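# Remove one staple stick and set it down

## Task

Pull a single stick of staples out of the staple box and put it on the table with its legs pointing down, far enough away that it touches neither the box's tray nor its sleeve.

## Robot and tools

Robot: two arms, left_arm and right_arm, each ending in a parallel gripper. In the scene frame the origin sits at table-top height midway between the two nominal bases; +z is up, +x points out over the table, and left_arm is on the +y side (arm names do not match image sides). Calibrated bases: left_arm at (+0.003, +0.290, 0) m, quat_wxyz (+1.000, 0, 0, -0.031); right_arm at (+0.027, -0.346, +0.013) m, quat_wxyz (+1.000, 0, 0, +0.007). A camera stand is fixed behind the arms.

Frames: each arm reports end_effector_position (m) and end_effector_quat_wxyz in its own base frame. Fixed cameras and the table use the scene frame. Motion offsets are along the axes of that arm's current Hand target. In the gripper frame the fingers point along +z and open and close along y. The reported position is the point between the pads, roughly 1 cm short of the fingertips. Printed poses may be off by a few cm, more at long reach.

execute_actions(actions, cameras): actions is a list of actions; each action is a list of up to 15 rows, one row per 1/30 s control step; if fewer than 15, the final row is held for the rest. Every row is one flat list of 14 numbers in [-1, 1] covering both arms: left dx, dy, dz, rx, ry, rz, opening, then the right arm's seven in the same order. dx..rz are offsets (not poses) from that arm's Hand target as it stood when the action began; every row counts from that same start, not from the previous row, but the next action starts from the new Hand target, so repeating an offset moves further. Scale: 1.0 = 0.6 m for dx, dy, dz and 180 degrees for rotation; rx, ry, rz form one rotation vector. Opening is absolute: +1 fully open (0.094 m), -1 shut. Six zeros for an arm re-commands its Hand target; always send the opening you want, since 0 is itself a command (half open). Images come back only for an empty actions list or when cameras names them (["all"], [] or names).

move(target, speed, blend, opening_speed, grip_force, blocking, cameras): straight-line paths for both grippers. target is one 14-number row laid out as above, or a list of up to 15 such rows; each row is an offset from the Hand targets at the start of the move, not from the prior row. speed: m/s, 0.002 to 2.9, default 0.25 (rotation up to twice that in rad/s), one value or one per target. blend: corner rounding in m for lists, 0 means stop at each. opening_speed: per second on the -1..1 scale, at least 0.2; use it to close gently. grip_force: newtons per pad, 10 to 50, one value or one per arm; it persists; lower force closes slowly. blocking=false returns after about 0.5 s while the move continues. A move runs at most 10 s. Paths ignore obstacles and the other arm; faster moves lag, stray and strike harder. Steer clear of an arm's own base. The result adds a move: line: done, off_target, moving, held or fault, plus limits=paced (pose clipped) or limits=held (steps withheld).

wait(seconds 0 to 10, cameras): lets time pass with commands held; returns early if a move finishes. stop(cameras): brakes a running move. zoom_image(camera, region): camera is cam_high, cam_low, cam_left_wrist or cam_right_wrist; region [x0, y0, x1, y1] in pixels from the top-left, at most 504 wide and high, of that camera's newest image. finished_scene(scene): integer, this scene's number; ends it irreversibly, so call nothing after it.

Reading results: Hand target is the last commanded pose after clipping; the gripper often rests a little short of it, and friction or load can leave several cm of gap without any contact. Orientation commands are clipped to within 40 degrees of the measured orientation each step. grip_measured uses the opening scale; empty it may read up to about 2.5 mm wide; on a hard part it reads somewhat narrower than the part. Past first contact the squeeze grows about 1 N per 0.001 and then jumps to the force limit. To release, command an opening well above grip_measured. Joint torques are in joint order, include gravity, are noisy and offset; entries 1 to 3 wrap at ±28 N m. Joint velocities may read within noise. Joint ranges (rad): waist -2.618 to 3.054, shoulder 0 to 3.142, elbow 0 to 3.142 (straight 2.901), wrist pitch and yaw -1.571 to 1.571, wrist roll -2.094 to 2.094.

Cameras: cam_high, cam_low, cam_left_wrist, cam_right_wrist, all 504x504. Loose objects may be nudged occasionally.

Avoid: dropping the stick or letting go while it moves, slamming or hard pressing on the box or table, letting anything leave the table, any contact between arms or a gripper closing on the other's fingers, strain on wrist camera cables, and holding an arm stretched or pushing against an unreachable pose (motor heat: warning at 75 °C, arm folds at 90 °C, collapses at 100 °C). A blocked arm keeps pushing until commanded back past its gripper.

Each tool is called after ">>>" as a command line: name --argument value for each argument, lists and objects as JSON in quotes; but a table of rows of numbers goes row by row, as --pt "numbers of a row", without its own name.

## Session

>>> execute_actions --actions '[]'

Scene clock: 0.00 s.
left_arm: end_effector_position=(+0.4165, +0.0039, +0.1217) grip_measured=+1.000 end_effector_quat_wxyz=(+0.607, -0.009, +0.794, +0.033) | right_arm: end_effector_position=(+0.4018, +0.0074, +0.1171) grip_measured=+1.000 end_effector_quat_wxyz=(+0.617, +0.020, +0.784, -0.073)
Joint positions: left_arm=[-0.035 1.553 0.428 0.859 -0.097 0.017 0.094] | right_arm=[0.136 1.565 0.359 0.967 0.271 -0.027 0.094]
Joint velocities: within noise
Joint torques (N m): no reading
Heat: left arm: 44 °C; right arm: 37 °C.
Hand target: left_arm +0.4183, +0.0039, +0.1274; +0.612, -0.009, +0.790, +0.033 | right_arm +0.4039, +0.0075, +0.1238; +0.624, +0.022, +0.778, -0.072
Tool commands: left_gripper/opening=+1.0 right_gripper/opening=+1.0

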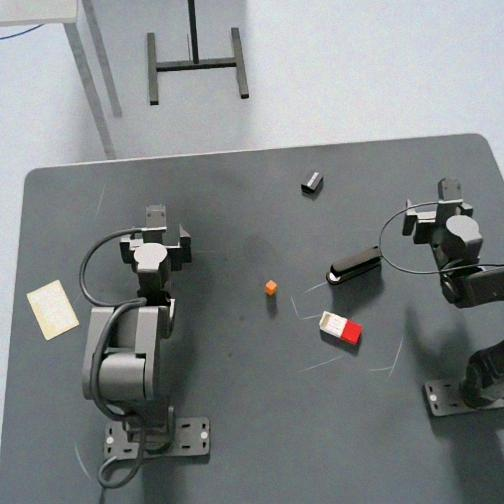

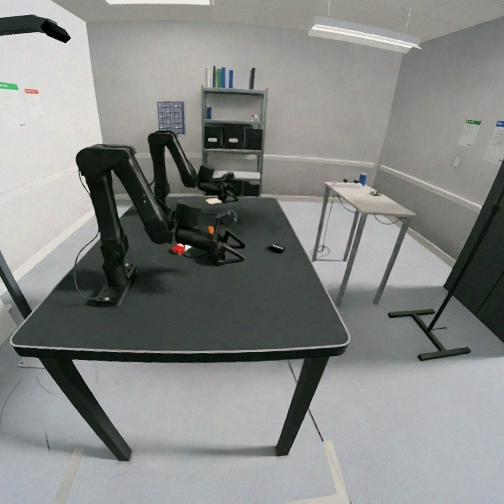

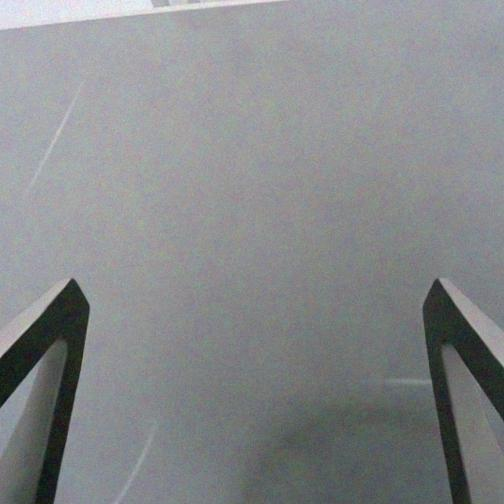

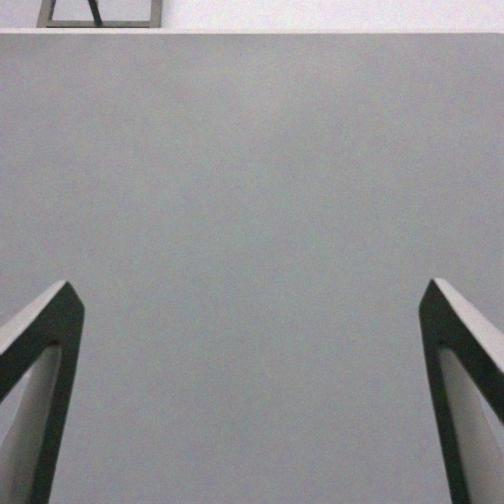

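>>> zoom_image --camera "cam_high" --region '[290, 290, 390, 370]'

>>> zoom_image --camera "cam_high" --region '[80, 150, 504, 504]'

Scaled by 5.040 from the camera's 504x504 image, which has a finer 720x720 frame.

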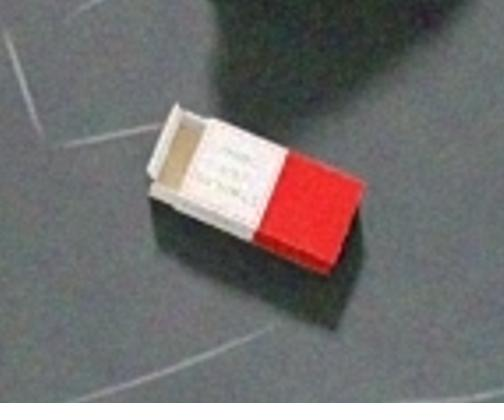

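Scaled by 1.189 from the camera's 504x504 image, which has a finer 720x720 frame.

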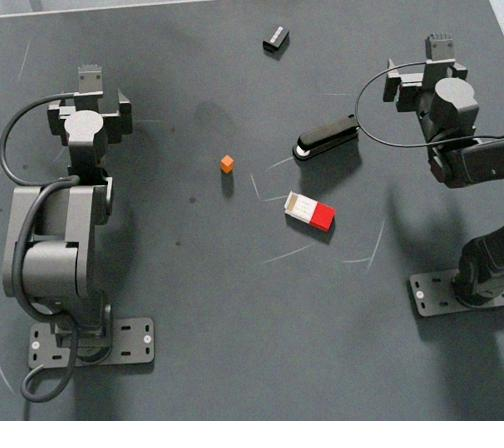

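>>> move --target '[0,0,0,0,0,0,1,-0.06,0.2,-0.563,-0.327,0.217,-0.208,1]' --cameras '["cam_high","cam_right_wrist"]'

Scene clock: 8.57 s.
left_arm: end_effector_position=(+0.4165, +0.0039, +0.1217) grip_measured=+1.000 end_effector_quat_wxyz=(+0.607, -0.009, +0.794, +0.033) | right_arm: end_effector_position=(+0.0993, +0.1729, +0.2103) grip_measured=+1.000 end_effector_quat_wxyz=(+0.214, -0.494, +0.833, +0.126)
Joint positions: left_arm=[-0.035 1.553 0.428 0.859 -0.097 0.017 0.094] | right_arm=[1.026 0.878 1.082 -1.274 -0.02 -0.038 0.094]
Joint torques (N m): left_arm=[0.03 -6.74 6.16 2.01 -0.02 -0.03] | right_arm=[0.44 0.13 7.01 1.02 -0.02 0.12]
Heat: left arm: 44 °C; right arm: 38 °C.
Hand target: left_arm +0.4183, +0.0039, +0.1274; +0.612, -0.009, +0.790, +0.033 | right_arm +0.0998, +0.1750, +0.2198; +0.223, -0.490, +0.832, +0.132
Off the commanded pose: left_arm 0.006 m, 1 deg | right_arm 0.010 m, 1 deg.
move: done
Images, in order (width x height): cam_high 504x504, cam_right_wrist 504x504.

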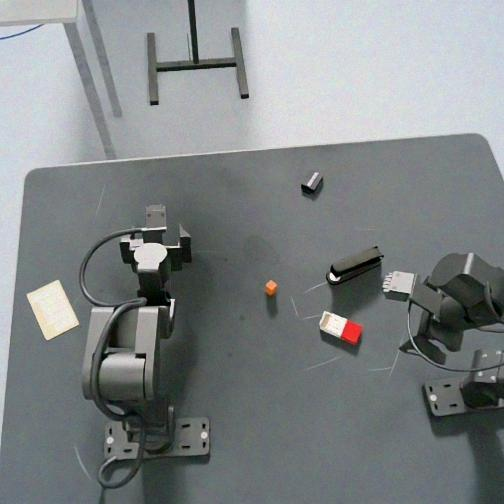

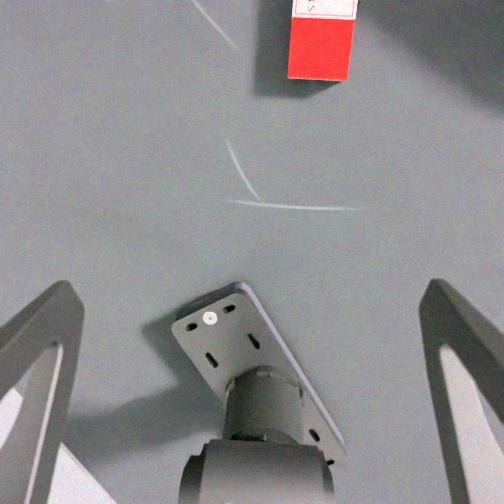

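>>> move --target '[0,0,0,0,0,0,1,-0.185,-0.067,0.048,0,0,0,1]' --cameras '["cam_high","cam_right_wrist"]'

>>> zoom_image --camera "cam_right_wrist" --region '[150, 100, 350, 300]'

Scene clock: 10.80 s.
left_arm: end_effector_position=(+0.4165, +0.0039, +0.1217) grip_measured=+1.000 end_effector_quat_wxyz=(+0.607, -0.009, +0.794, +0.033) | right_arm: end_effector_position=(+0.1864, +0.2485, +0.2407) grip_measured=+1.000 end_effector_quat_wxyz=(+0.213, -0.487, +0.838, +0.124)
Joint positions: left_arm=[-0.035 1.553 0.428 0.859 -0.097 0.017 0.094] | right_arm=[0.875 1.325 1.435 -1.191 -0.085 -0.157 0.094]
Joint torques (N m): left_arm=[0.02 -6.74 6.16 2.01 -0.01 -0.02] | right_arm=[-0.51 -3.67 7.17 1.04 -0.18 -0.07]
Heat: left arm: 44 °C; right arm: 38 °C.
Hand target: left_arm +0.4183, +0.0039, +0.1274; +0.612, -0.009, +0.790, +0.033 | right_arm +0.1886, +0.2521, +0.2504; +0.223, -0.490, +0.832, +0.132
Off the commanded pose: left_arm 0.006 m, 1 deg | right_arm 0.011 m, 2 deg.
move: off_target (right_arm)
Images, in order (width x height): cam_high 504x504, cam_right_wrist 504x504.

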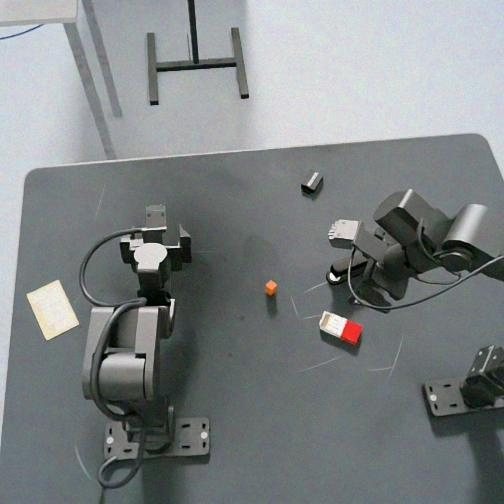

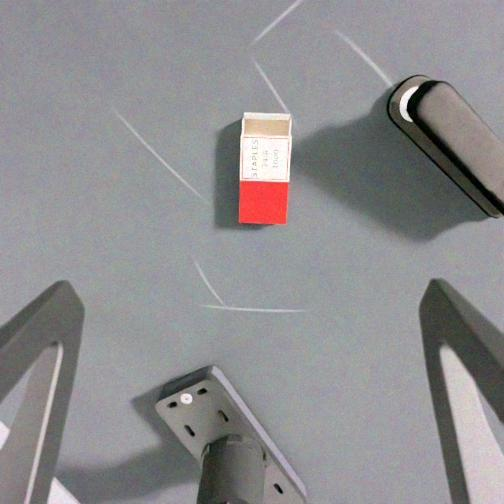

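Scaled by 2.520 from the camera's 504x504 image, which has a finer 720x720 frame.

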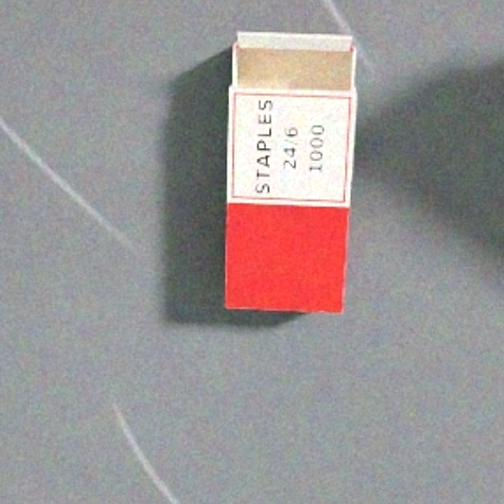

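>>> move --target '[0,0,0,0,0,0,1,0.201,-0.017,0.192,0.003,-0.056,0.005,1]' --cameras '["cam_high","cam_right_wrist"]'

Scene clock: 17.87 s.
left_arm: end_effector_position=(+0.4165, +0.0039, +0.1217) grip_measured=+1.000 end_effector_quat_wxyz=(+0.607, -0.009, +0.794, +0.033) | right_arm: end_effector_position=(+0.1755, +0.2054, +0.0914) grip_measured=+1.000 end_effector_quat_wxyz=(+0.294, -0.465, +0.818, +0.167)
Joint positions: left_arm=[-0.035 1.553 0.428 0.859 -0.097 0.017 0.094] | right_arm=[0.735 0.954 0.522 -0.471 -0.189 -0.233 0.094]
Joint torques (N m): left_arm=[0.05 -6.72 6.19 2.01 -0.01 -0.02] | right_arm=[-0.51 -1.69 4.62 1.46 -0.22 -0.11]
Heat: left arm: 44 °C; right arm: 38 °C.
Hand target: left_arm +0.4183, +0.0039, +0.1274; +0.612, -0.009, +0.790, +0.033 | right_arm +0.1746, +0.2063, +0.0902; +0.296, -0.469, +0.814, +0.172
Off the commanded pose: left_arm 0.006 m, 1 deg | right_arm 0.002 m, 1 deg.
move: done
Images, in order (width x height): cam_high 504x504, cam_right_wrist 504x504.

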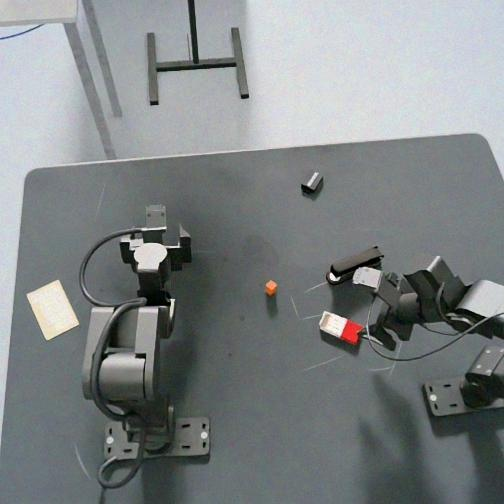

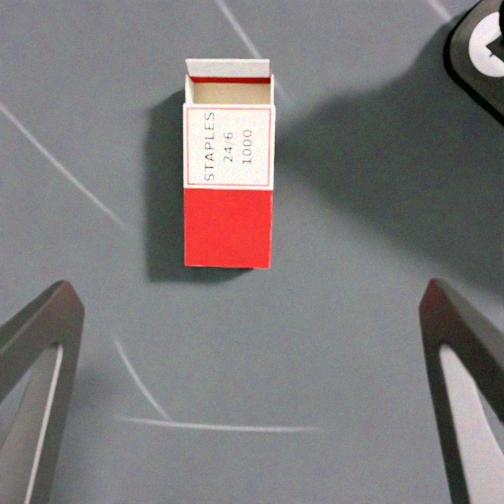

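>>> move --target '[0,0,0,0,0,0,1,0.094,0.018,0.112,0,0,0,1]' --cameras '["cam_high","cam_right_wrist"]' --speed 0.12

Scene clock: 20.63 s.
left_arm: end_effector_position=(+0.4165, +0.0039, +0.1217) grip_measured=+1.000 end_effector_quat_wxyz=(+0.607, -0.009, +0.794, +0.033) | right_arm: end_effector_position=(+0.1670, +0.2131, +0.0062) grip_measured=+1.000 end_effector_quat_wxyz=(+0.299, -0.472, +0.811, +0.173)
Joint positions: left_arm=[-0.035 1.553 0.428 0.859 -0.097 0.017 0.094] | right_arm=[0.791 1.187 0.23 0.074 -0.167 -0.202 0.094]
Joint torques (N m): left_arm=[0.03 -6.75 6.17 2.01 -0.01 -0.03] | right_arm=[0.44 -1.48 3.77 1.4 -0.03 0.08]
Heat: left arm: 44 °C; right arm: 38 °C.
Hand target: left_arm +0.4183, +0.0039, +0.1274; +0.612, -0.009, +0.790, +0.033 | right_arm +0.1651, +0.2119, +0.0026; +0.296, -0.469, +0.814, +0.172
Off the commanded pose: left_arm 0.006 m, 1 deg | right_arm 0.004 m, 1 deg.
move: done
Images, in order (width x height): cam_high 504x504, cam_right_wrist 504x504.

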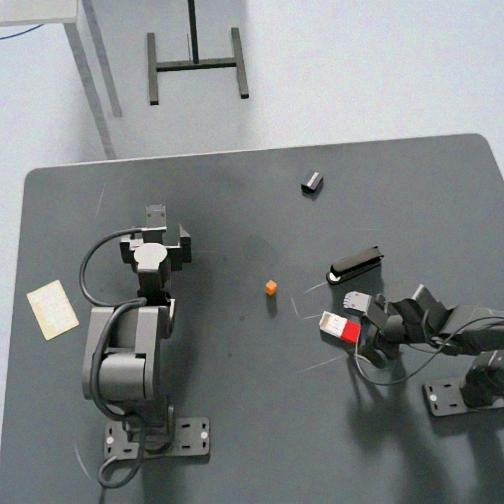

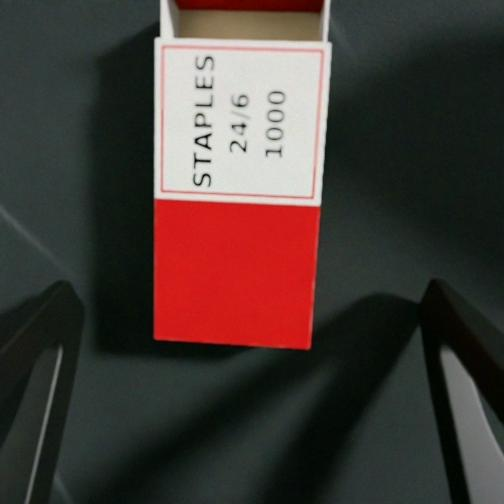

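>>> move --pt "0 0 0 0 0 0 1 0.006 0.009 0.007 0.009 0 0.0106 1" --pt "0 0 0 0 0 0 1 0.006 0.009 0.007 0.009 0 0.0106 -0.17" --cameras '["cam_right_wrist"]' --speed 0.12 --opening_speed 0.6 --grip_force '[50, 15]'

Scene clock: 29.87 s.
left_arm: end_effector_position=(+0.4165, +0.0039, +0.1217) grip_measured=+1.000 end_effector_quat_wxyz=(+0.607, -0.009, +0.794, +0.033) | right_arm: end_effector_position=(+0.1663, +0.2193, +0.0055) grip_measured=-0.042 end_effector_quat_wxyz=(+0.314, -0.452, +0.818, +0.168)
Joint positions: left_arm=[-0.035 1.553 0.428 0.859 -0.097 0.017 0.094] | right_arm=[0.858 1.202 0.21 0.146 -0.092 -0.117 0.045]
Joint velocities: left_arm=[within noise] | right_arm=[0.017 -0.002 -0.007 -0.007 -0.037 -0.095 -0.007]
Joint torques (N m): left_arm=[0.03 -6.75 6.16 2.02 -0.01 -0.03] | right_arm=[0.44 -1.32 3.44 1.33 -0.04 0.12]
Heat: left arm: 44 °C; right arm: 38 °C.
Hand target: left_arm +0.4183, +0.0039, +0.1274; +0.612, -0.009, +0.790, +0.033 | right_arm +0.1604, +0.2145, -0.0030; +0.300, -0.451, +0.824, +0.166
Off the commanded pose: left_arm 0.006 m, 1 deg | right_arm 0.011 m, 2 deg.
grip_force (N): 50, 15
move: moving (right_arm; no rest 5 s after the path's end); target 2's new opening was sent with right_arm's hand 0.011 m and 2 deg from that target
Images, in order (width x height): cam_right_wrist 504x504.

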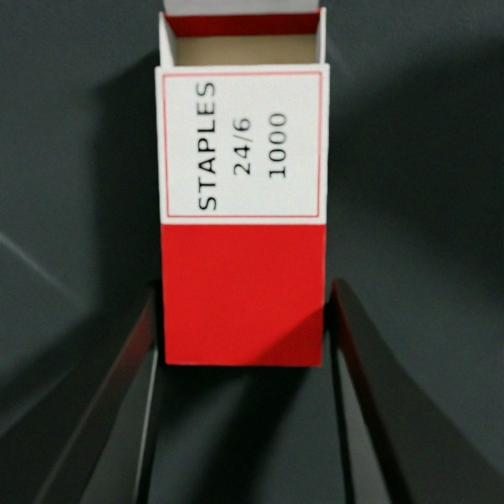

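>>> move --target '[0.027,-0.468,-0.268,0.591,0.088,0.327,1,0,0,0,0,0,0,-0.19]' --cameras '["cam_high","cam_left_wrist","cam_right_wrist"]'

Scene clock: 36.83 s.
left_arm: end_effector_position=(+0.2724, -0.2842, +0.1415) grip_measured=+1.000 end_effector_quat_wxyz=(+0.202, +0.791, +0.479, -0.322) | right_arm: end_effector_position=(+0.1663, +0.2193, +0.0055) grip_measured=-0.184 end_effector_quat_wxyz=(+0.314, -0.452, +0.818, +0.168)
Joint positions: left_arm=[-0.481 1.956 1.623 -1.224 0.78 1.565 0.094] | right_arm=[0.858 1.202 0.21 0.146 -0.092 -0.116 0.038]
Joint torques (N m): left_arm=[0.05 -8.43 8.23 0.12 0.4 0.11] | right_arm=[0.44 -1.29 3.4 1.33 -0.05 0.13]
Heat: left arm: 45 °C; right arm: 37 °C.
Hand target: left_arm +0.2743, -0.2861, +0.1401; +0.198, +0.790, +0.478, -0.328 | right_arm +0.1604, +0.2145, -0.0030; +0.300, -0.451, +0.824, +0.166
Off the commanded pose: left_arm 0.003 m, 1 deg | right_arm 0.011 m, 2 deg.
grip_force (N): 50, 15
move: off_target (right_arm)
Images, in order (width x height): cam_high 504x504, cam_left_wrist 504x504, cam_right_wrist 504x504.

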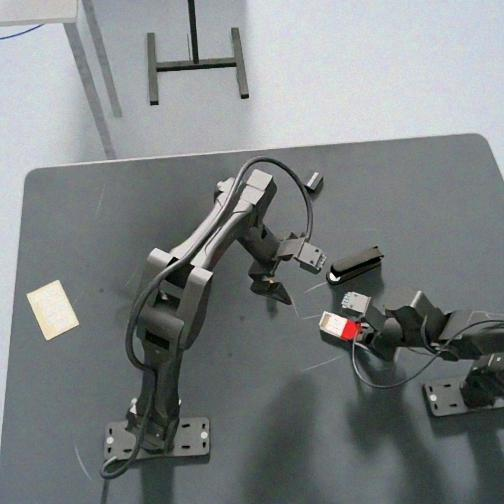

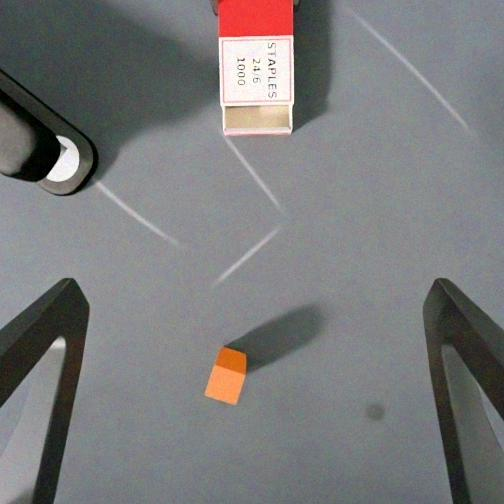

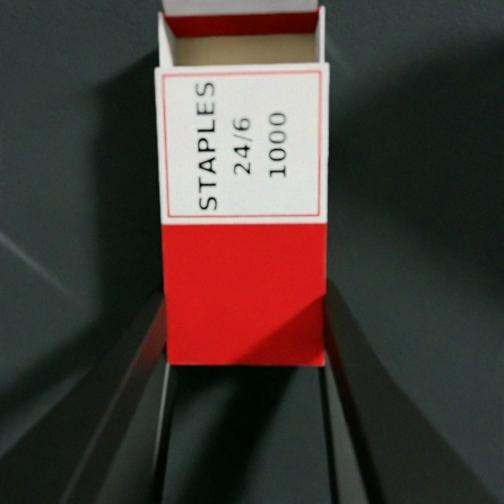

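>>> move --target '[0.073,-0.005,0.21,0,0,0,1,0,0,0,0,0,0,-0.19]' --cameras '["cam_left_wrist","cam_right_wrist"]' --speed 0.12

Scene clock: 39.77 s.
left_arm: end_effector_position=(+0.2483, -0.3349, +0.0278) grip_measured=+1.000 end_effector_quat_wxyz=(+0.205, +0.793, +0.476, -0.321) | right_arm: end_effector_position=(+0.1663, +0.2194, +0.0055) grip_measured=-0.184 end_effector_quat_wxyz=(+0.315, -0.452, +0.818, +0.169)
Joint positions: left_arm=[-0.631 2.07 1.31 -0.646 0.767 1.363 0.094] | right_arm=[0.858 1.202 0.209 0.148 -0.092 -0.116 0.038]
Joint torques (N m): left_arm=[-0.46 -9.25 5.15 0.67 0.41 -0.07] | right_arm=[0.44 -1.32 3.51 1.31 -0.05 0.13]
Heat: left arm: 45 °C; right arm: 37 °C.
Hand target: left_arm +0.2444, -0.3362, +0.0201; +0.198, +0.790, +0.478, -0.328 | right_arm +0.1605, +0.2146, -0.0029; +0.300, -0.451, +0.824, +0.166
Off the commanded pose: left_arm 0.009 m, 1 deg | right_arm 0.011 m, 2 deg.
grip_force (N): 50, 15
move: off_target (right_arm)
Images, in order (width x height): cam_left_wrist 504x504, cam_right_wrist 504x504.

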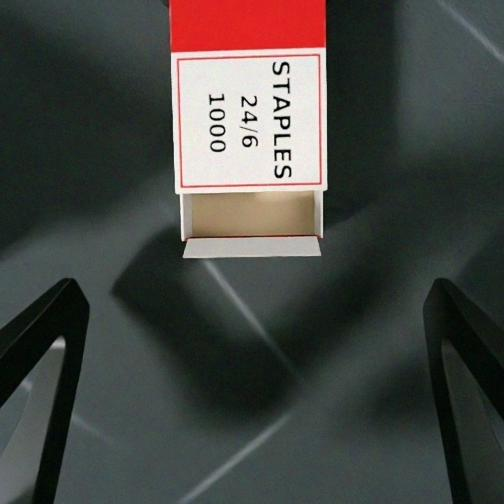

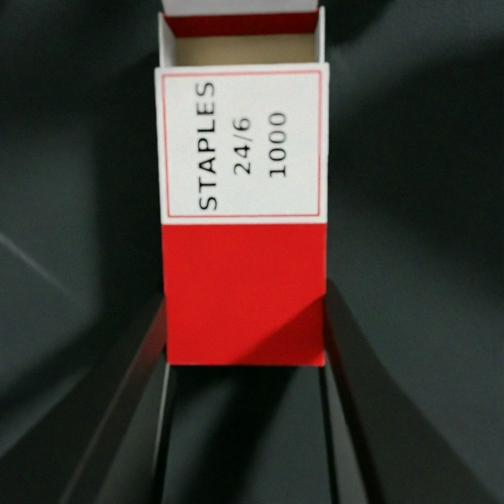

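>>> move --pt "-0.005 0 0.033 0 0 0 1 0 0 0 0 0 0 -0.19" --pt "-0.005 0 0.033 0 0 0 -0.2 0 0 0 0 0 0 -0.19" --cameras '["cam_left_wrist","cam_right_wrist"]' --speed 0.1 --opening_speed 0.6 --grip_force '[20,15]'

Scene clock: 46.27 s.
left_arm: end_effector_position=(+0.2510, -0.3395, +0.0231) grip_measured=-0.198 end_effector_quat_wxyz=(+0.215, +0.787, +0.481, -0.321) | right_arm: end_effector_position=(+0.1662, +0.2193, +0.0053) grip_measured=-0.184 end_effector_quat_wxyz=(+0.315, -0.449, +0.819, +0.170)
Joint positions: left_arm=[-0.634 2.078 1.292 -0.584 0.772 1.329 0.038] | right_arm=[0.858 1.202 0.206 0.153 -0.092 -0.109 0.038]
Joint torques (N m): left_arm=[-3.9 -8.08 4.97 0.93 0.3 -0.32] | right_arm=[0.43 -1.31 3.73 1.25 -0.04 0.04]
Heat: left arm: 44 °C; right arm: 37 °C.
Hand target: left_arm +0.2368, -0.3505, +0.0083; +0.198, +0.790, +0.478, -0.329 | right_arm +0.1604, +0.2145, -0.0030; +0.300, -0.451, +0.824, +0.166
Off the commanded pose: left_arm 0.023 m, 2 deg | right_arm 0.011 m, 2 deg.
grip_force (N): 20, 15
move: off_target (left_arm, right_arm); target 2's new opening was sent with left_arm's hand 0.023 m and 2 deg from that target
Images, in order (width x height): cam_left_wrist 504x504, cam_right_wrist 504x504.

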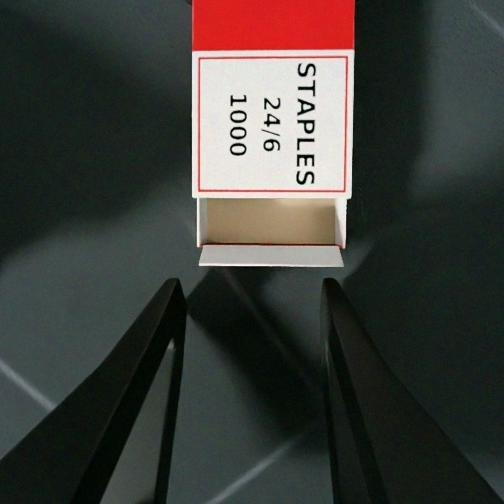

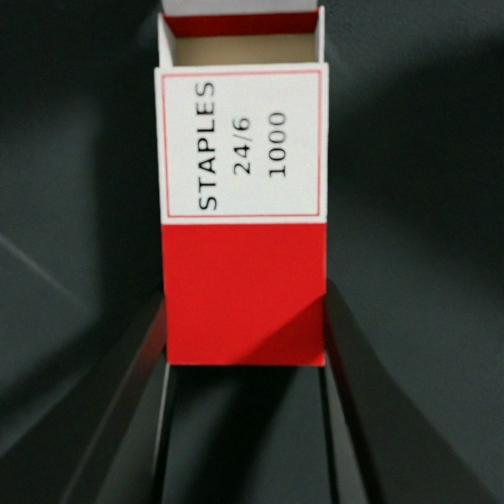

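>>> move --target '[0.015,0,-0.098,0,-0.128,0,1,0,0,0,0,0,0,-0.19]' --cameras '["cam_left_wrist","cam_right_wrist","cam_high"]' --speed 0.15 --grip_force '[50,15]'

Scene clock: 50.33 s.
left_arm: end_effector_position=(+0.2584, -0.3049, +0.0425) grip_measured=+0.998 end_effector_quat_wxyz=(+0.287, +0.718, +0.433, -0.463) | right_arm: end_effector_position=(+0.1663, +0.2194, +0.0054) grip_measured=-0.184 end_effector_quat_wxyz=(+0.316, -0.449, +0.819, +0.170)
Joint positions: left_arm=[-0.446 2.179 1.305 -0.761 1.151 1.653 0.094] | right_arm=[0.858 1.202 0.206 0.154 -0.092 -0.109 0.038]
Joint torques (N m): left_arm=[0.06 -8.94 6.76 0.11 0.74 0.07] | right_arm=[0.44 -1.29 3.71 1.24 -0.05 0.06]
Heat: left arm: 44 °C; right arm: 37 °C.
Hand target: left_arm +0.2593, -0.3080, +0.0434; +0.289, +0.709, +0.429, -0.480 | right_arm +0.1604, +0.2145, -0.0030; +0.300, -0.451, +0.824, +0.166
Off the commanded pose: left_arm 0.003 m, 2 deg | right_arm 0.011 m, 2 deg.
grip_force (N): 50, 15
move: off_target (right_arm)
Images, in order (width x height): cam_high 504x504, cam_left_wrist 504x504, cam_right_wrist 504x504.

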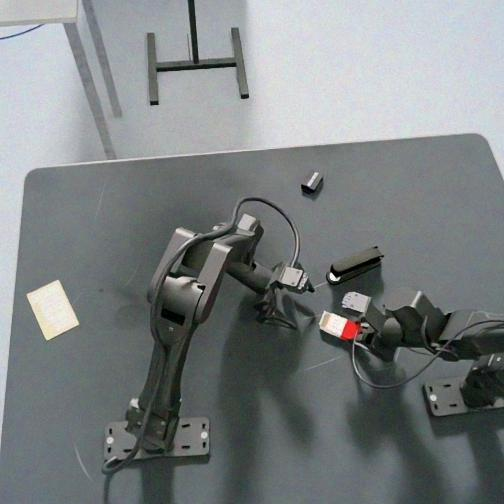

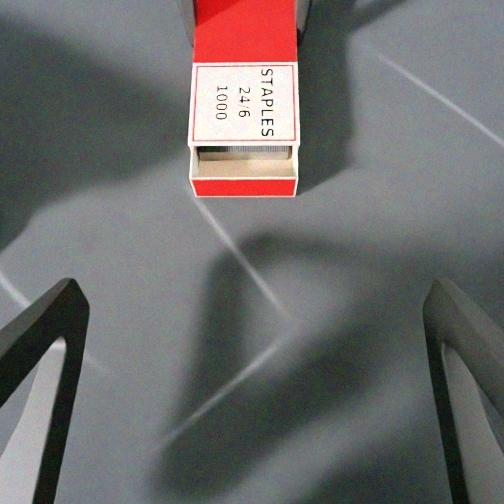

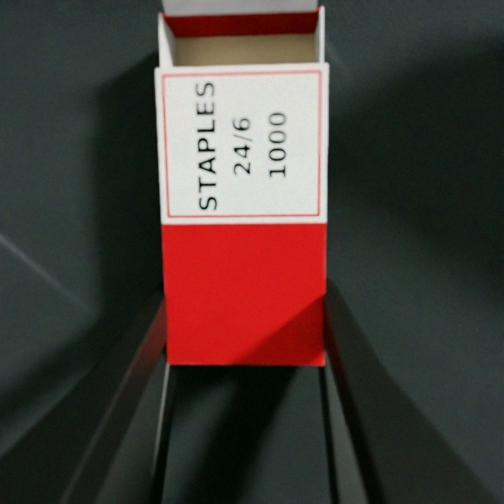

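>>> move --pt "0.030 0.005 0.035 0 0 0 1 0 0 0 0 0 0 -0.19" --pt "0.0125 0.005 0.107 0 0 0 1 0 0 0 0 0 0 -0.19" --cameras '["cam_left_wrist","cam_right_wrist"]' --speed 0.1 --blend '[0.01,0]'

Scene clock: 53.37 s.
left_arm: end_effector_position=(+0.2363, -0.3642, +0.0245) grip_measured=+0.998 end_effector_quat_wxyz=(+0.299, +0.709, +0.415, -0.485) | right_arm: end_effector_position=(+0.1663, +0.2194, +0.0054) grip_measured=-0.184 end_effector_quat_wxyz=(+0.316, -0.449, +0.819, +0.170)
Joint positions: left_arm=[-0.601 2.219 1.218 -0.28 1.195 1.284 0.094] | right_arm=[0.858 1.202 0.206 0.154 -0.092 -0.109 0.038]
Joint torques (N m): left_arm=[0.43 -10.41 3.47 0.85 0.25 -0.07] | right_arm=[0.46 -1.29 3.73 1.24 -0.05 0.05]
Heat: left arm: 44 °C; right arm: 37 °C.
Hand target: left_arm +0.2353, -0.3597, +0.0125; +0.289, +0.709, +0.429, -0.480 | right_arm +0.1604, +0.2145, -0.0030; +0.300, -0.451, +0.824, +0.166
Off the commanded pose: left_arm 0.013 m, 2 deg | right_arm 0.011 m, 2 deg.
grip_force (N): 50, 15
move: off_target (left_arm, right_arm)
Images, in order (width x height): cam_left_wrist 504x504, cam_right_wrist 504x504.

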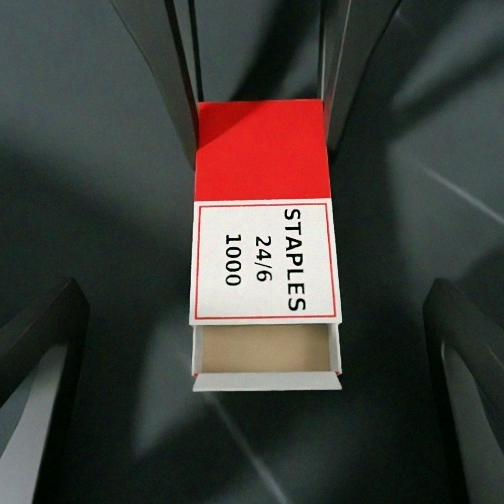

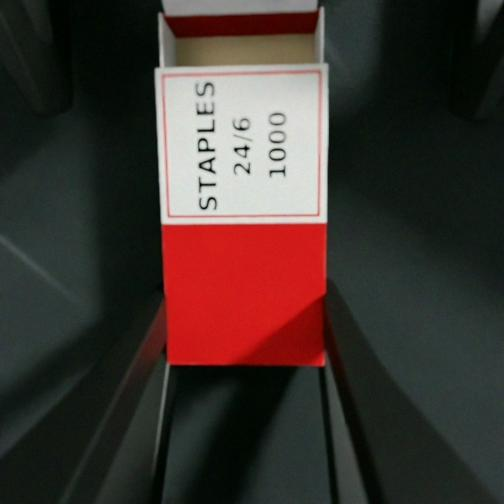

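>>> move --pt "0.031 -0.006 -0.010 0 0 0 1 0 0 0 0 0 0 -0.19" --pt "0.031 -0.006 -0.010 0 0 0 -0.23 0 0 0 0 0 0 -0.19" --cameras '["cam_left_wrist","cam_right_wrist"]' --speed 0.1 --opening_speed 0.6 --grip_force '[25,15]'

Scene clock: 59.73 s.
left_arm: end_effector_position=(+0.2414, -0.3567, +0.0239) grip_measured=-0.223 end_effector_quat_wxyz=(+0.317, +0.717, +0.400, -0.476) | right_arm: end_effector_position=(+0.1689, +0.2176, +0.0054) grip_measured=-0.184 end_effector_quat_wxyz=(+0.319, -0.443, +0.822, +0.164)
Joint positions: left_arm=[-0.577 2.219 1.211 -0.291 1.203 1.36 0.036] | right_arm=[0.858 1.202 0.206 0.155 -0.075 -0.103 0.038]
Joint torques (N m): left_arm=[1.16 -7.16 3.32 0.59 0.25 -0.03] | right_arm=[0.39 -1.29 3.74 1.22 -0.19 -0.02]
Heat: left arm: 44 °C; right arm: 37 °C.
Hand target: left_arm +0.2379, -0.3469, -0.0026; +0.289, +0.709, +0.429, -0.480 | right_arm +0.1604, +0.2145, -0.0030; +0.300, -0.451, +0.824, +0.166
Off the commanded pose: left_arm 0.028 m, 5 deg | right_arm 0.012 m, 2 deg.
grip_force (N): 25, 15
move: off_target (left_arm, right_arm); target 2's new opening was sent with left_arm's hand 0.029 m and 5 deg from that target
Images, in order (width x height): cam_left_wrist 504x504, cam_right_wrist 504x504.

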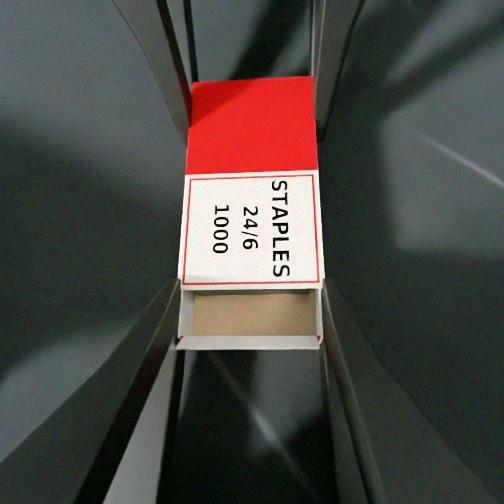

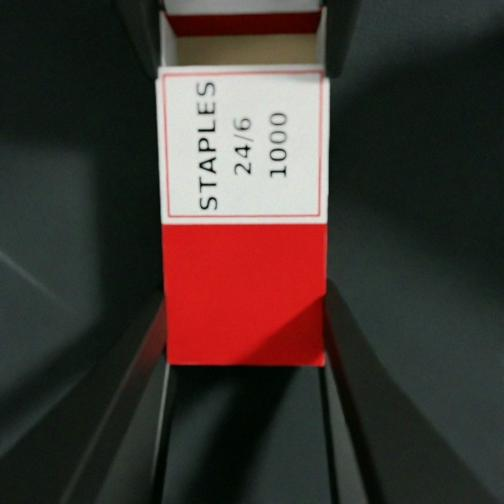

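>>> move --target '[-0.004,-0.006,-0.070,0,0,0,-0.27,0,0,0,0,0,0,-0.23]' --cameras '["cam_left_wrist","cam_right_wrist"]' --speed 0.06

Scene clock: 62.20 s.
left_arm: end_effector_position=(+0.2425, -0.3310, +0.0373) grip_measured=-0.231 end_effector_quat_wxyz=(+0.318, +0.704, +0.392, -0.499) | right_arm: end_effector_position=(+0.1728, +0.2370, +0.0235) grip_measured=-0.189 end_effector_quat_wxyz=(+0.354, -0.444, +0.799, +0.199)
Joint positions: left_arm=[-0.509 2.219 1.251 -0.559 1.266 1.584 0.036] | right_arm=[0.868 1.202 0.206 0.256 -0.114 -0.097 0.038]
Joint torques (N m): left_arm=[4.21 -9.26 4.75 -0.2 -0.19 0.3] | right_arm=[-0.27 -1.88 3.63 0.24 0.12 -0.07]
Heat: left arm: 44 °C; right arm: 37 °C.
Hand target: left_arm +0.2525, -0.3115, +0.0153; +0.289, +0.709, +0.429, -0.480 | right_arm +0.1604, +0.2145, -0.0030; +0.300, -0.451, +0.824, +0.165
Off the commanded pose: left_arm 0.031 m, 6 deg | right_arm 0.037 m, 8 deg.
grip_force (N): 25, 15
move: off_target (left_arm, right_arm)
Images, in order (width x height): cam_left_wrist 504x504, cam_right_wrist 504x504.

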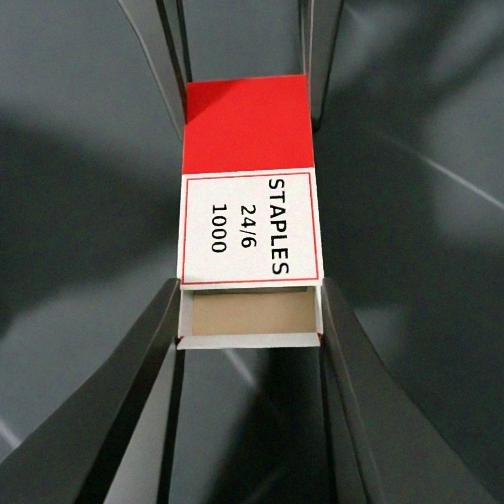

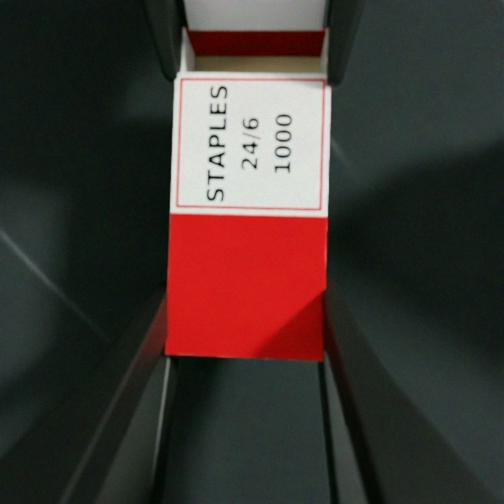

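>>> move --target '[0.0125,0,-0.031,0,0,0,-0.27,0.022,0,-0.051,0,0,0,-0.18]' --cameras '["cam_left_wrist","cam_right_wrist"]' --speed 0.05

Scene clock: 64.70 s.
left_arm: end_effector_position=(+0.2632, -0.2989, +0.0312) grip_measured=-0.231 end_effector_quat_wxyz=(+0.312, +0.712, +0.412, -0.476) | right_arm: end_effector_position=(+0.1439, +0.1907, +0.0110) grip_measured=-0.180 end_effector_quat_wxyz=(+0.296, -0.449, +0.826, +0.167)
Joint positions: left_arm=[-0.414 2.246 1.316 -0.775 1.208 1.771 0.036] | right_arm=[0.836 0.925 0.164 -0.124 -0.112 -0.12 0.039]
Joint torques (N m): left_arm=[0.64 -8.05 5.39 -0.12 0.22 -0.03] | right_arm=[-0.58 -1.83 4.72 1.32 -0.07 -0.12]
Heat: left arm: 44 °C; right arm: 37 °C.
Hand target: left_arm +0.2619, -0.2939, +0.0154; +0.289, +0.709, +0.429, -0.480 | right_arm +0.1445, +0.1895, +0.0121; +0.300, -0.451, +0.824, +0.166
Off the commanded pose: left_arm 0.017 m, 3 deg | right_arm 0.002 m, 1 deg.
grip_force (N): 25, 15
move: off_target (left_arm)
Images, in order (width x height): cam_left_wrist 504x504, cam_right_wrist 504x504.

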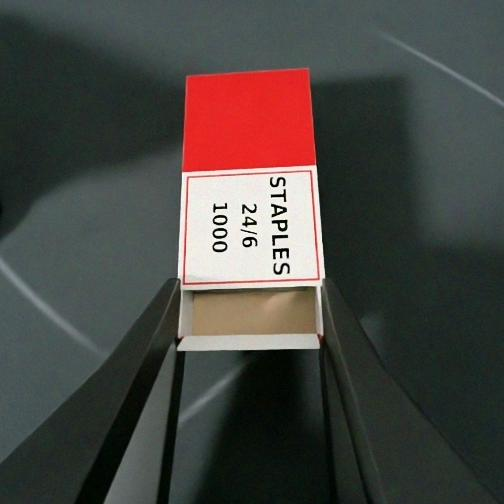

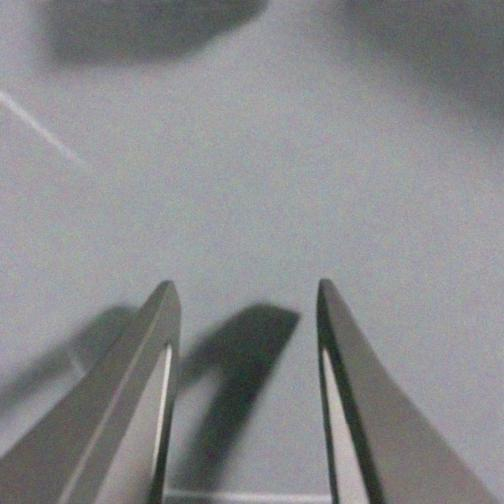

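>>> move --pt "0.020 0 0.008 0 0 0 -0.27 0 0 0 0 0 0 -0.18" --pt "0.020 0 0.008 0 0 0 0 0 0 0 0 0 0 0.4" --pt "0.0225 0 0.000 0 0 0 -0.28 0 0 0 0 0 0 0.4" --cameras '["cam_left_wrist","cam_right_wrist"]' --speed 0.05 --grip_force '[30,30]'

Scene clock: 69.20 s.
left_arm: end_effector_position=(+0.2616, -0.2985, +0.0309) grip_measured=-0.275 end_effector_quat_wxyz=(+0.315, +0.706, +0.406, -0.487) | right_arm: end_effector_position=(+0.1438, +0.1906, +0.0109) grip_measured=+0.397 end_effector_quat_wxyz=(+0.296, -0.449, +0.826, +0.167)
Joint positions: left_arm=[-0.411 2.269 1.33 -0.815 1.232 1.815 0.034] | right_arm=[0.836 0.925 0.164 -0.125 -0.112 -0.12 0.066]
Joint torques (N m): left_arm=[1.63 -6.72 4.6 0.13 -0.02 -0.06] | right_arm=[-0.58 -1.81 4.72 1.3 -0.06 -0.12]
Heat: left arm: 44 °C; right arm: 37 °C.
Hand target: left_arm +0.2642, -0.2893, +0.0027; +0.289, +0.709, +0.429, -0.480 | right_arm +0.1445, +0.1895, +0.0120; +0.300, -0.451, +0.824, +0.166
Off the commanded pose: left_arm 0.030 m, 4 deg | right_arm 0.002 m, 1 deg.
grip_force (N): 30, 30
move: off_target (left_arm); target 2's new opening was sent with left_arm's hand 0.029 m and 4 deg from that target; target 3's new opening was sent with left_arm's hand 0.030 m and 5 deg from that target
Images, in order (width x height): cam_left_wrist 504x504, cam_right_wrist 504x504.

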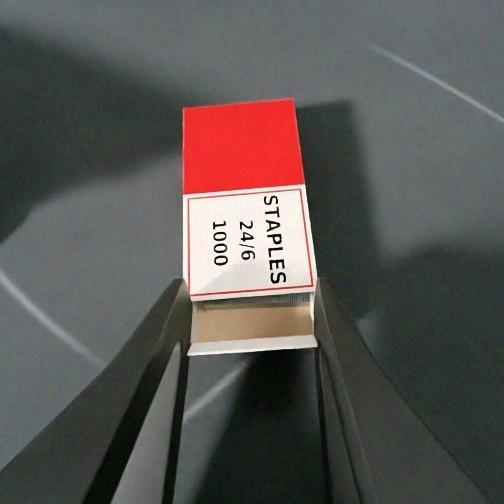

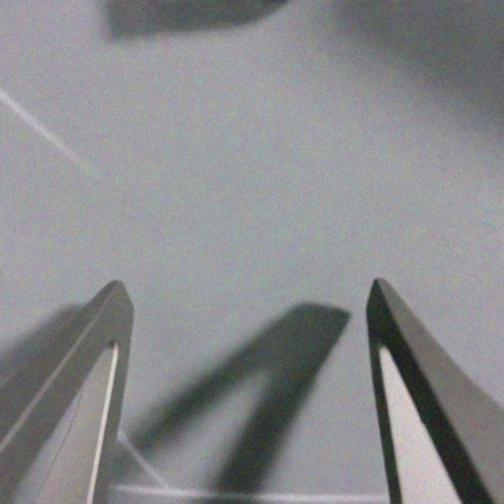

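>>> move --target '[0,0,0,0,0,0,-0.28,-0.101,-0.001,0.102,0,0,0,1]' --cameras '["cam_left_wrist","cam_right_wrist"]' --speed 0.12 --grip_force '[30,50]'

Scene clock: 71.97 s.
left_arm: end_effector_position=(+0.2616, -0.2985, +0.0309) grip_measured=-0.275 end_effector_quat_wxyz=(+0.315, +0.706, +0.406, -0.487) | right_arm: end_effector_position=(+0.1908, +0.2587, +0.0051) grip_measured=+0.997 end_effector_quat_wxyz=(+0.305, -0.455, +0.821, +0.165)
Joint positions: left_arm=[-0.411 2.269 1.33 -0.815 1.232 1.815 0.034] | right_arm=[0.892 1.448 0.385 0.196 -0.071 -0.093 0.094]
Joint torques (N m): left_arm=[1.69 -6.69 4.59 0.13 -0.01 -0.05] | right_arm=[0.47 -2.82 5.18 1.32 -0.04 0.15]
Heat: left arm: 44 °C; right arm: 37 °C.
Hand target: left_arm +0.2642, -0.2893, +0.0027; +0.289, +0.709, +0.429, -0.480 | right_arm +0.1910, +0.2614, +0.0042; +0.300, -0.451, +0.824, +0.166
Off the commanded pose: left_arm 0.030 m, 4 deg | right_arm 0.003 m, 1 deg.
grip_force (N): 30, 50
move: off_target (left_arm)
Images, in order (width x height): cam_left_wrist 504x504, cam_right_wrist 504x504.

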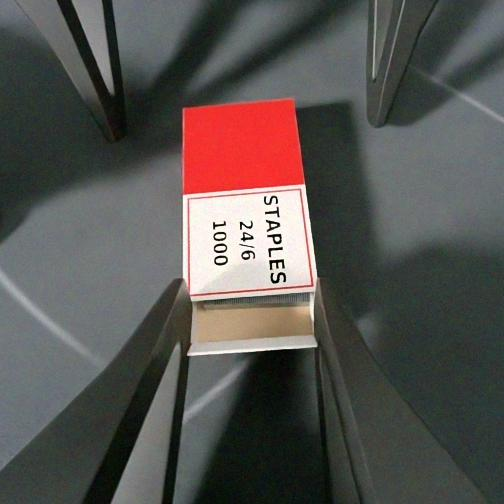

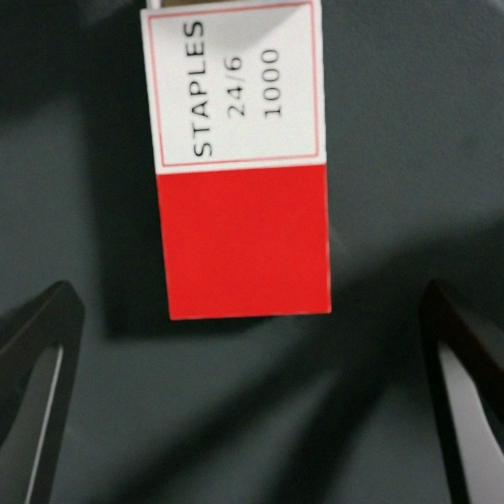

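>>> move --pt "0 0 0 0 0 0 -0.28 -0.011 0.002 0.013 -0.012 0 -0.014 1" --pt "0 0 0 0 0 0 -0.28 -0.011 0.002 0.013 -0.012 0 -0.014 -0.23" --cameras '["cam_left_wrist","cam_right_wrist"]' --speed 0.1 --opening_speed 0.8 --grip_force '[30,50]'

Scene clock: 75.50 s.
left_arm: end_effector_position=(+0.2615, -0.2984, +0.0310) grip_measured=-0.275 end_effector_quat_wxyz=(+0.315, +0.706, +0.406, -0.487) | right_arm: end_effector_position=(+0.1967, +0.2685, +0.0048) grip_measured=-0.217 end_effector_quat_wxyz=(+0.305, -0.469, +0.811, +0.171)
Joint positions: left_arm=[-0.411 2.269 1.33 -0.816 1.232 1.817 0.034] | right_arm=[0.88 1.499 0.421 0.216 -0.102 -0.132 0.037]
Joint torques (N m): left_arm=[1.61 -6.69 4.59 0.14 0 -0.07] | right_arm=[-0.28 -3.08 5.31 1.19 -0.22 -0.07]
Heat: left arm: 44 °C; right arm: 37 °C.
Hand target: left_arm +0.2641, -0.2894, +0.0027; +0.289, +0.709, +0.429, -0.480 | right_arm +0.1955, +0.2706, +0.0025; +0.295, -0.475, +0.811, +0.174
Off the commanded pose: left_arm 0.030 m, 4 deg | right_arm 0.003 m, 1 deg.
grip_force (N): 30, 50
move: off_target (left_arm)
Images, in order (width x height): cam_left_wrist 504x504, cam_right_wrist 504x504.

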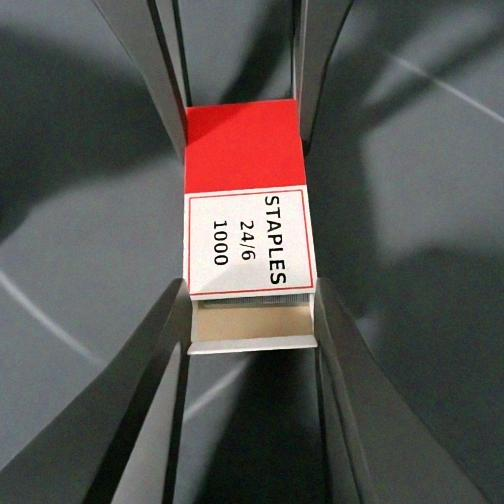

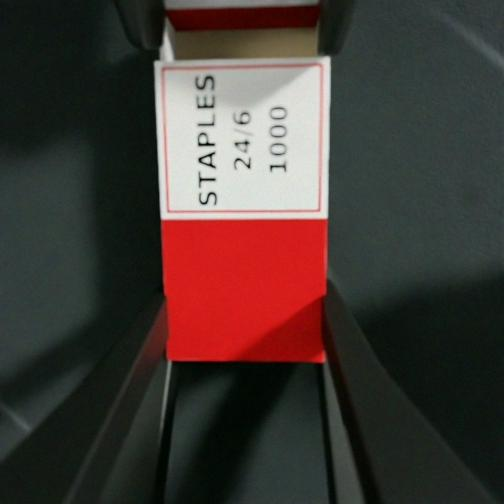

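>>> move --target '[0.0126,0,-0.067,0,0,0,-0.34,0.032,0,-0.027,0,0,0,-0.26]' --cameras '["cam_left_wrist","cam_right_wrist"]' --speed 0.05 --grip_force '[40,25]'

Scene clock: 77.87 s.
left_arm: end_effector_position=(+0.2668, -0.2838, +0.0449) grip_measured=-0.307 end_effector_quat_wxyz=(+0.322, +0.688, +0.400, -0.513) | right_arm: end_effector_position=(+0.2025, +0.2764, +0.0253) grip_measured=-0.217 end_effector_quat_wxyz=(+0.349, -0.461, +0.791, +0.198)
Joint positions: left_arm=[-0.36 2.324 1.425 -1.092 1.275 2.042 0.033] | right_arm=[0.868 1.452 0.389 0.309 -0.129 -0.132 0.037]
Joint torques (N m): left_arm=[6.58 -8.09 5.31 -0.26 -0.71 0.03] | right_arm=[-1.05 -6.97 1.55 0.26 -0.05 -0.24]
Heat: left arm: 44 °C; right arm: 37 °C.
Hand target: left_arm +0.2830, -0.2538, +0.0108; +0.289, +0.709, +0.429, -0.480 | right_arm +0.1831, +0.2487, +0.0024; +0.295, -0.475, +0.811, +0.174
Off the commanded pose: left_arm 0.048 m, 7 deg | right_arm 0.041 m, 7 deg.
grip_force (N): 40, 25
move: off_target (left_arm, right_arm)
Images, in order (width x height): cam_left_wrist 504x504, cam_right_wrist 504x504.

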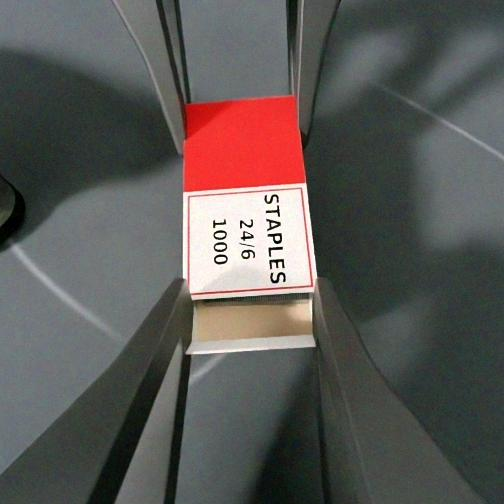

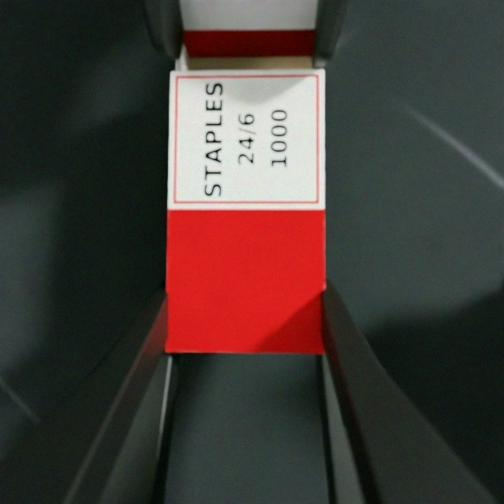

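>>> move --pt "-0.0126 0 0.067 0 0 0 -0.34 -0.032 0 0.027 0 0 0 -0.26" --pt "-0.0126 0 0.067 0 0 0 0.3 -0.032 0 0.027 0 0 0 -0.26" --pt "-0.016 0 0.040 0 0.033 0 0.3 -0.032 0 0.027 0 0 0 -0.26" --cameras '["cam_left_wrist","cam_right_wrist"]' --speed 0.08 --grip_force '[40,25]'

>>> zoom_image --camera "cam_left_wrist" --region '[100, 180, 400, 480]'

Scene clock: 82.73 s.
left_arm: end_effector_position=(+0.2719, -0.2899, +0.0243) grip_measured=+0.299 end_effector_quat_wxyz=(+0.293, +0.725, +0.421, -0.461) | right_arm: end_effector_position=(+0.2003, +0.2713, +0.0095) grip_measured=-0.217 end_effector_quat_wxyz=(+0.315, -0.466, +0.807, +0.179)
Joint positions: left_arm=[-0.394 2.272 1.374 -0.863 1.147 1.819 0.061] | right_arm=[0.871 1.497 0.421 0.239 -0.114 -0.133 0.037]
Joint torques (N m): left_arm=[1.63 -12.41 2.61 0.03 -0.19 -0.21] | right_arm=[0.53 -3.02 5.26 0.97 -0.11 -0.07]
Heat: left arm: 43 °C; right arm: 37 °C.
Hand target: left_arm +0.2709, -0.2767, +0.0108; +0.267, +0.733, +0.443, -0.442 | right_arm +0.1955, +0.2705, +0.0023; +0.295, -0.475, +0.811, +0.174
Off the commanded pose: left_arm 0.019 m, 5 deg | right_arm 0.009 m, 3 deg.
grip_force (N): 40, 25
move: off_target (left_arm, right_arm); target 2's new opening was sent with left_arm's hand 0.029 m and 5 deg from that target
Images, in order (width x height): cam_left_wrist 504x504, cam_right_wrist 504x504.

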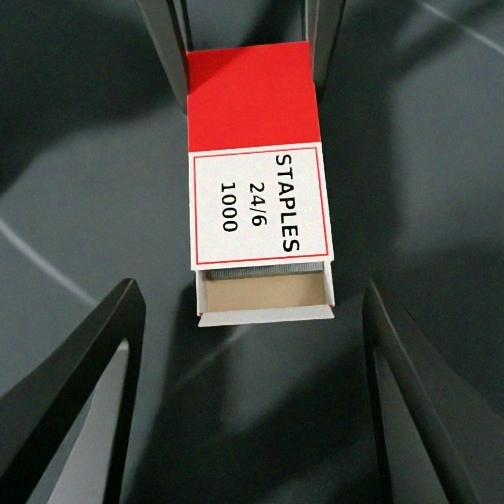

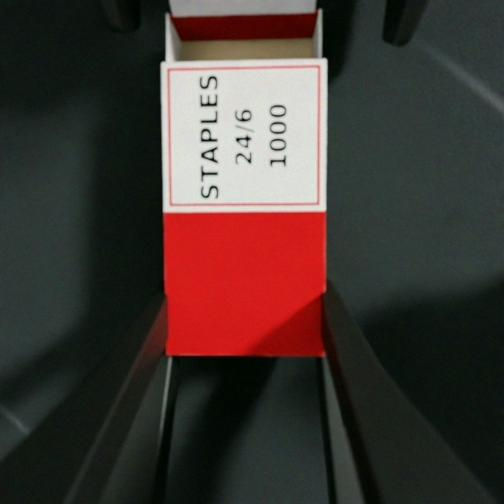

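Scaled by 1.680 from the camera's 504x504 image, which has a finer 720x720 frame.

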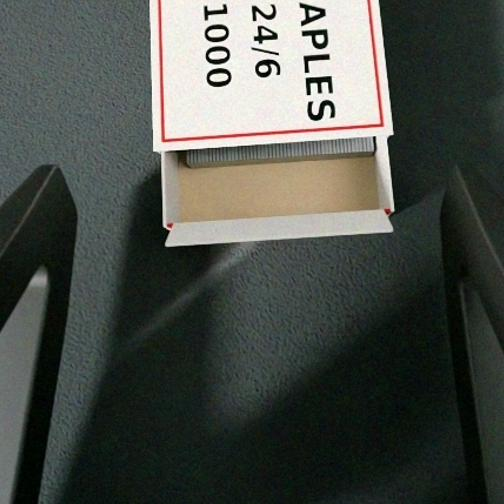

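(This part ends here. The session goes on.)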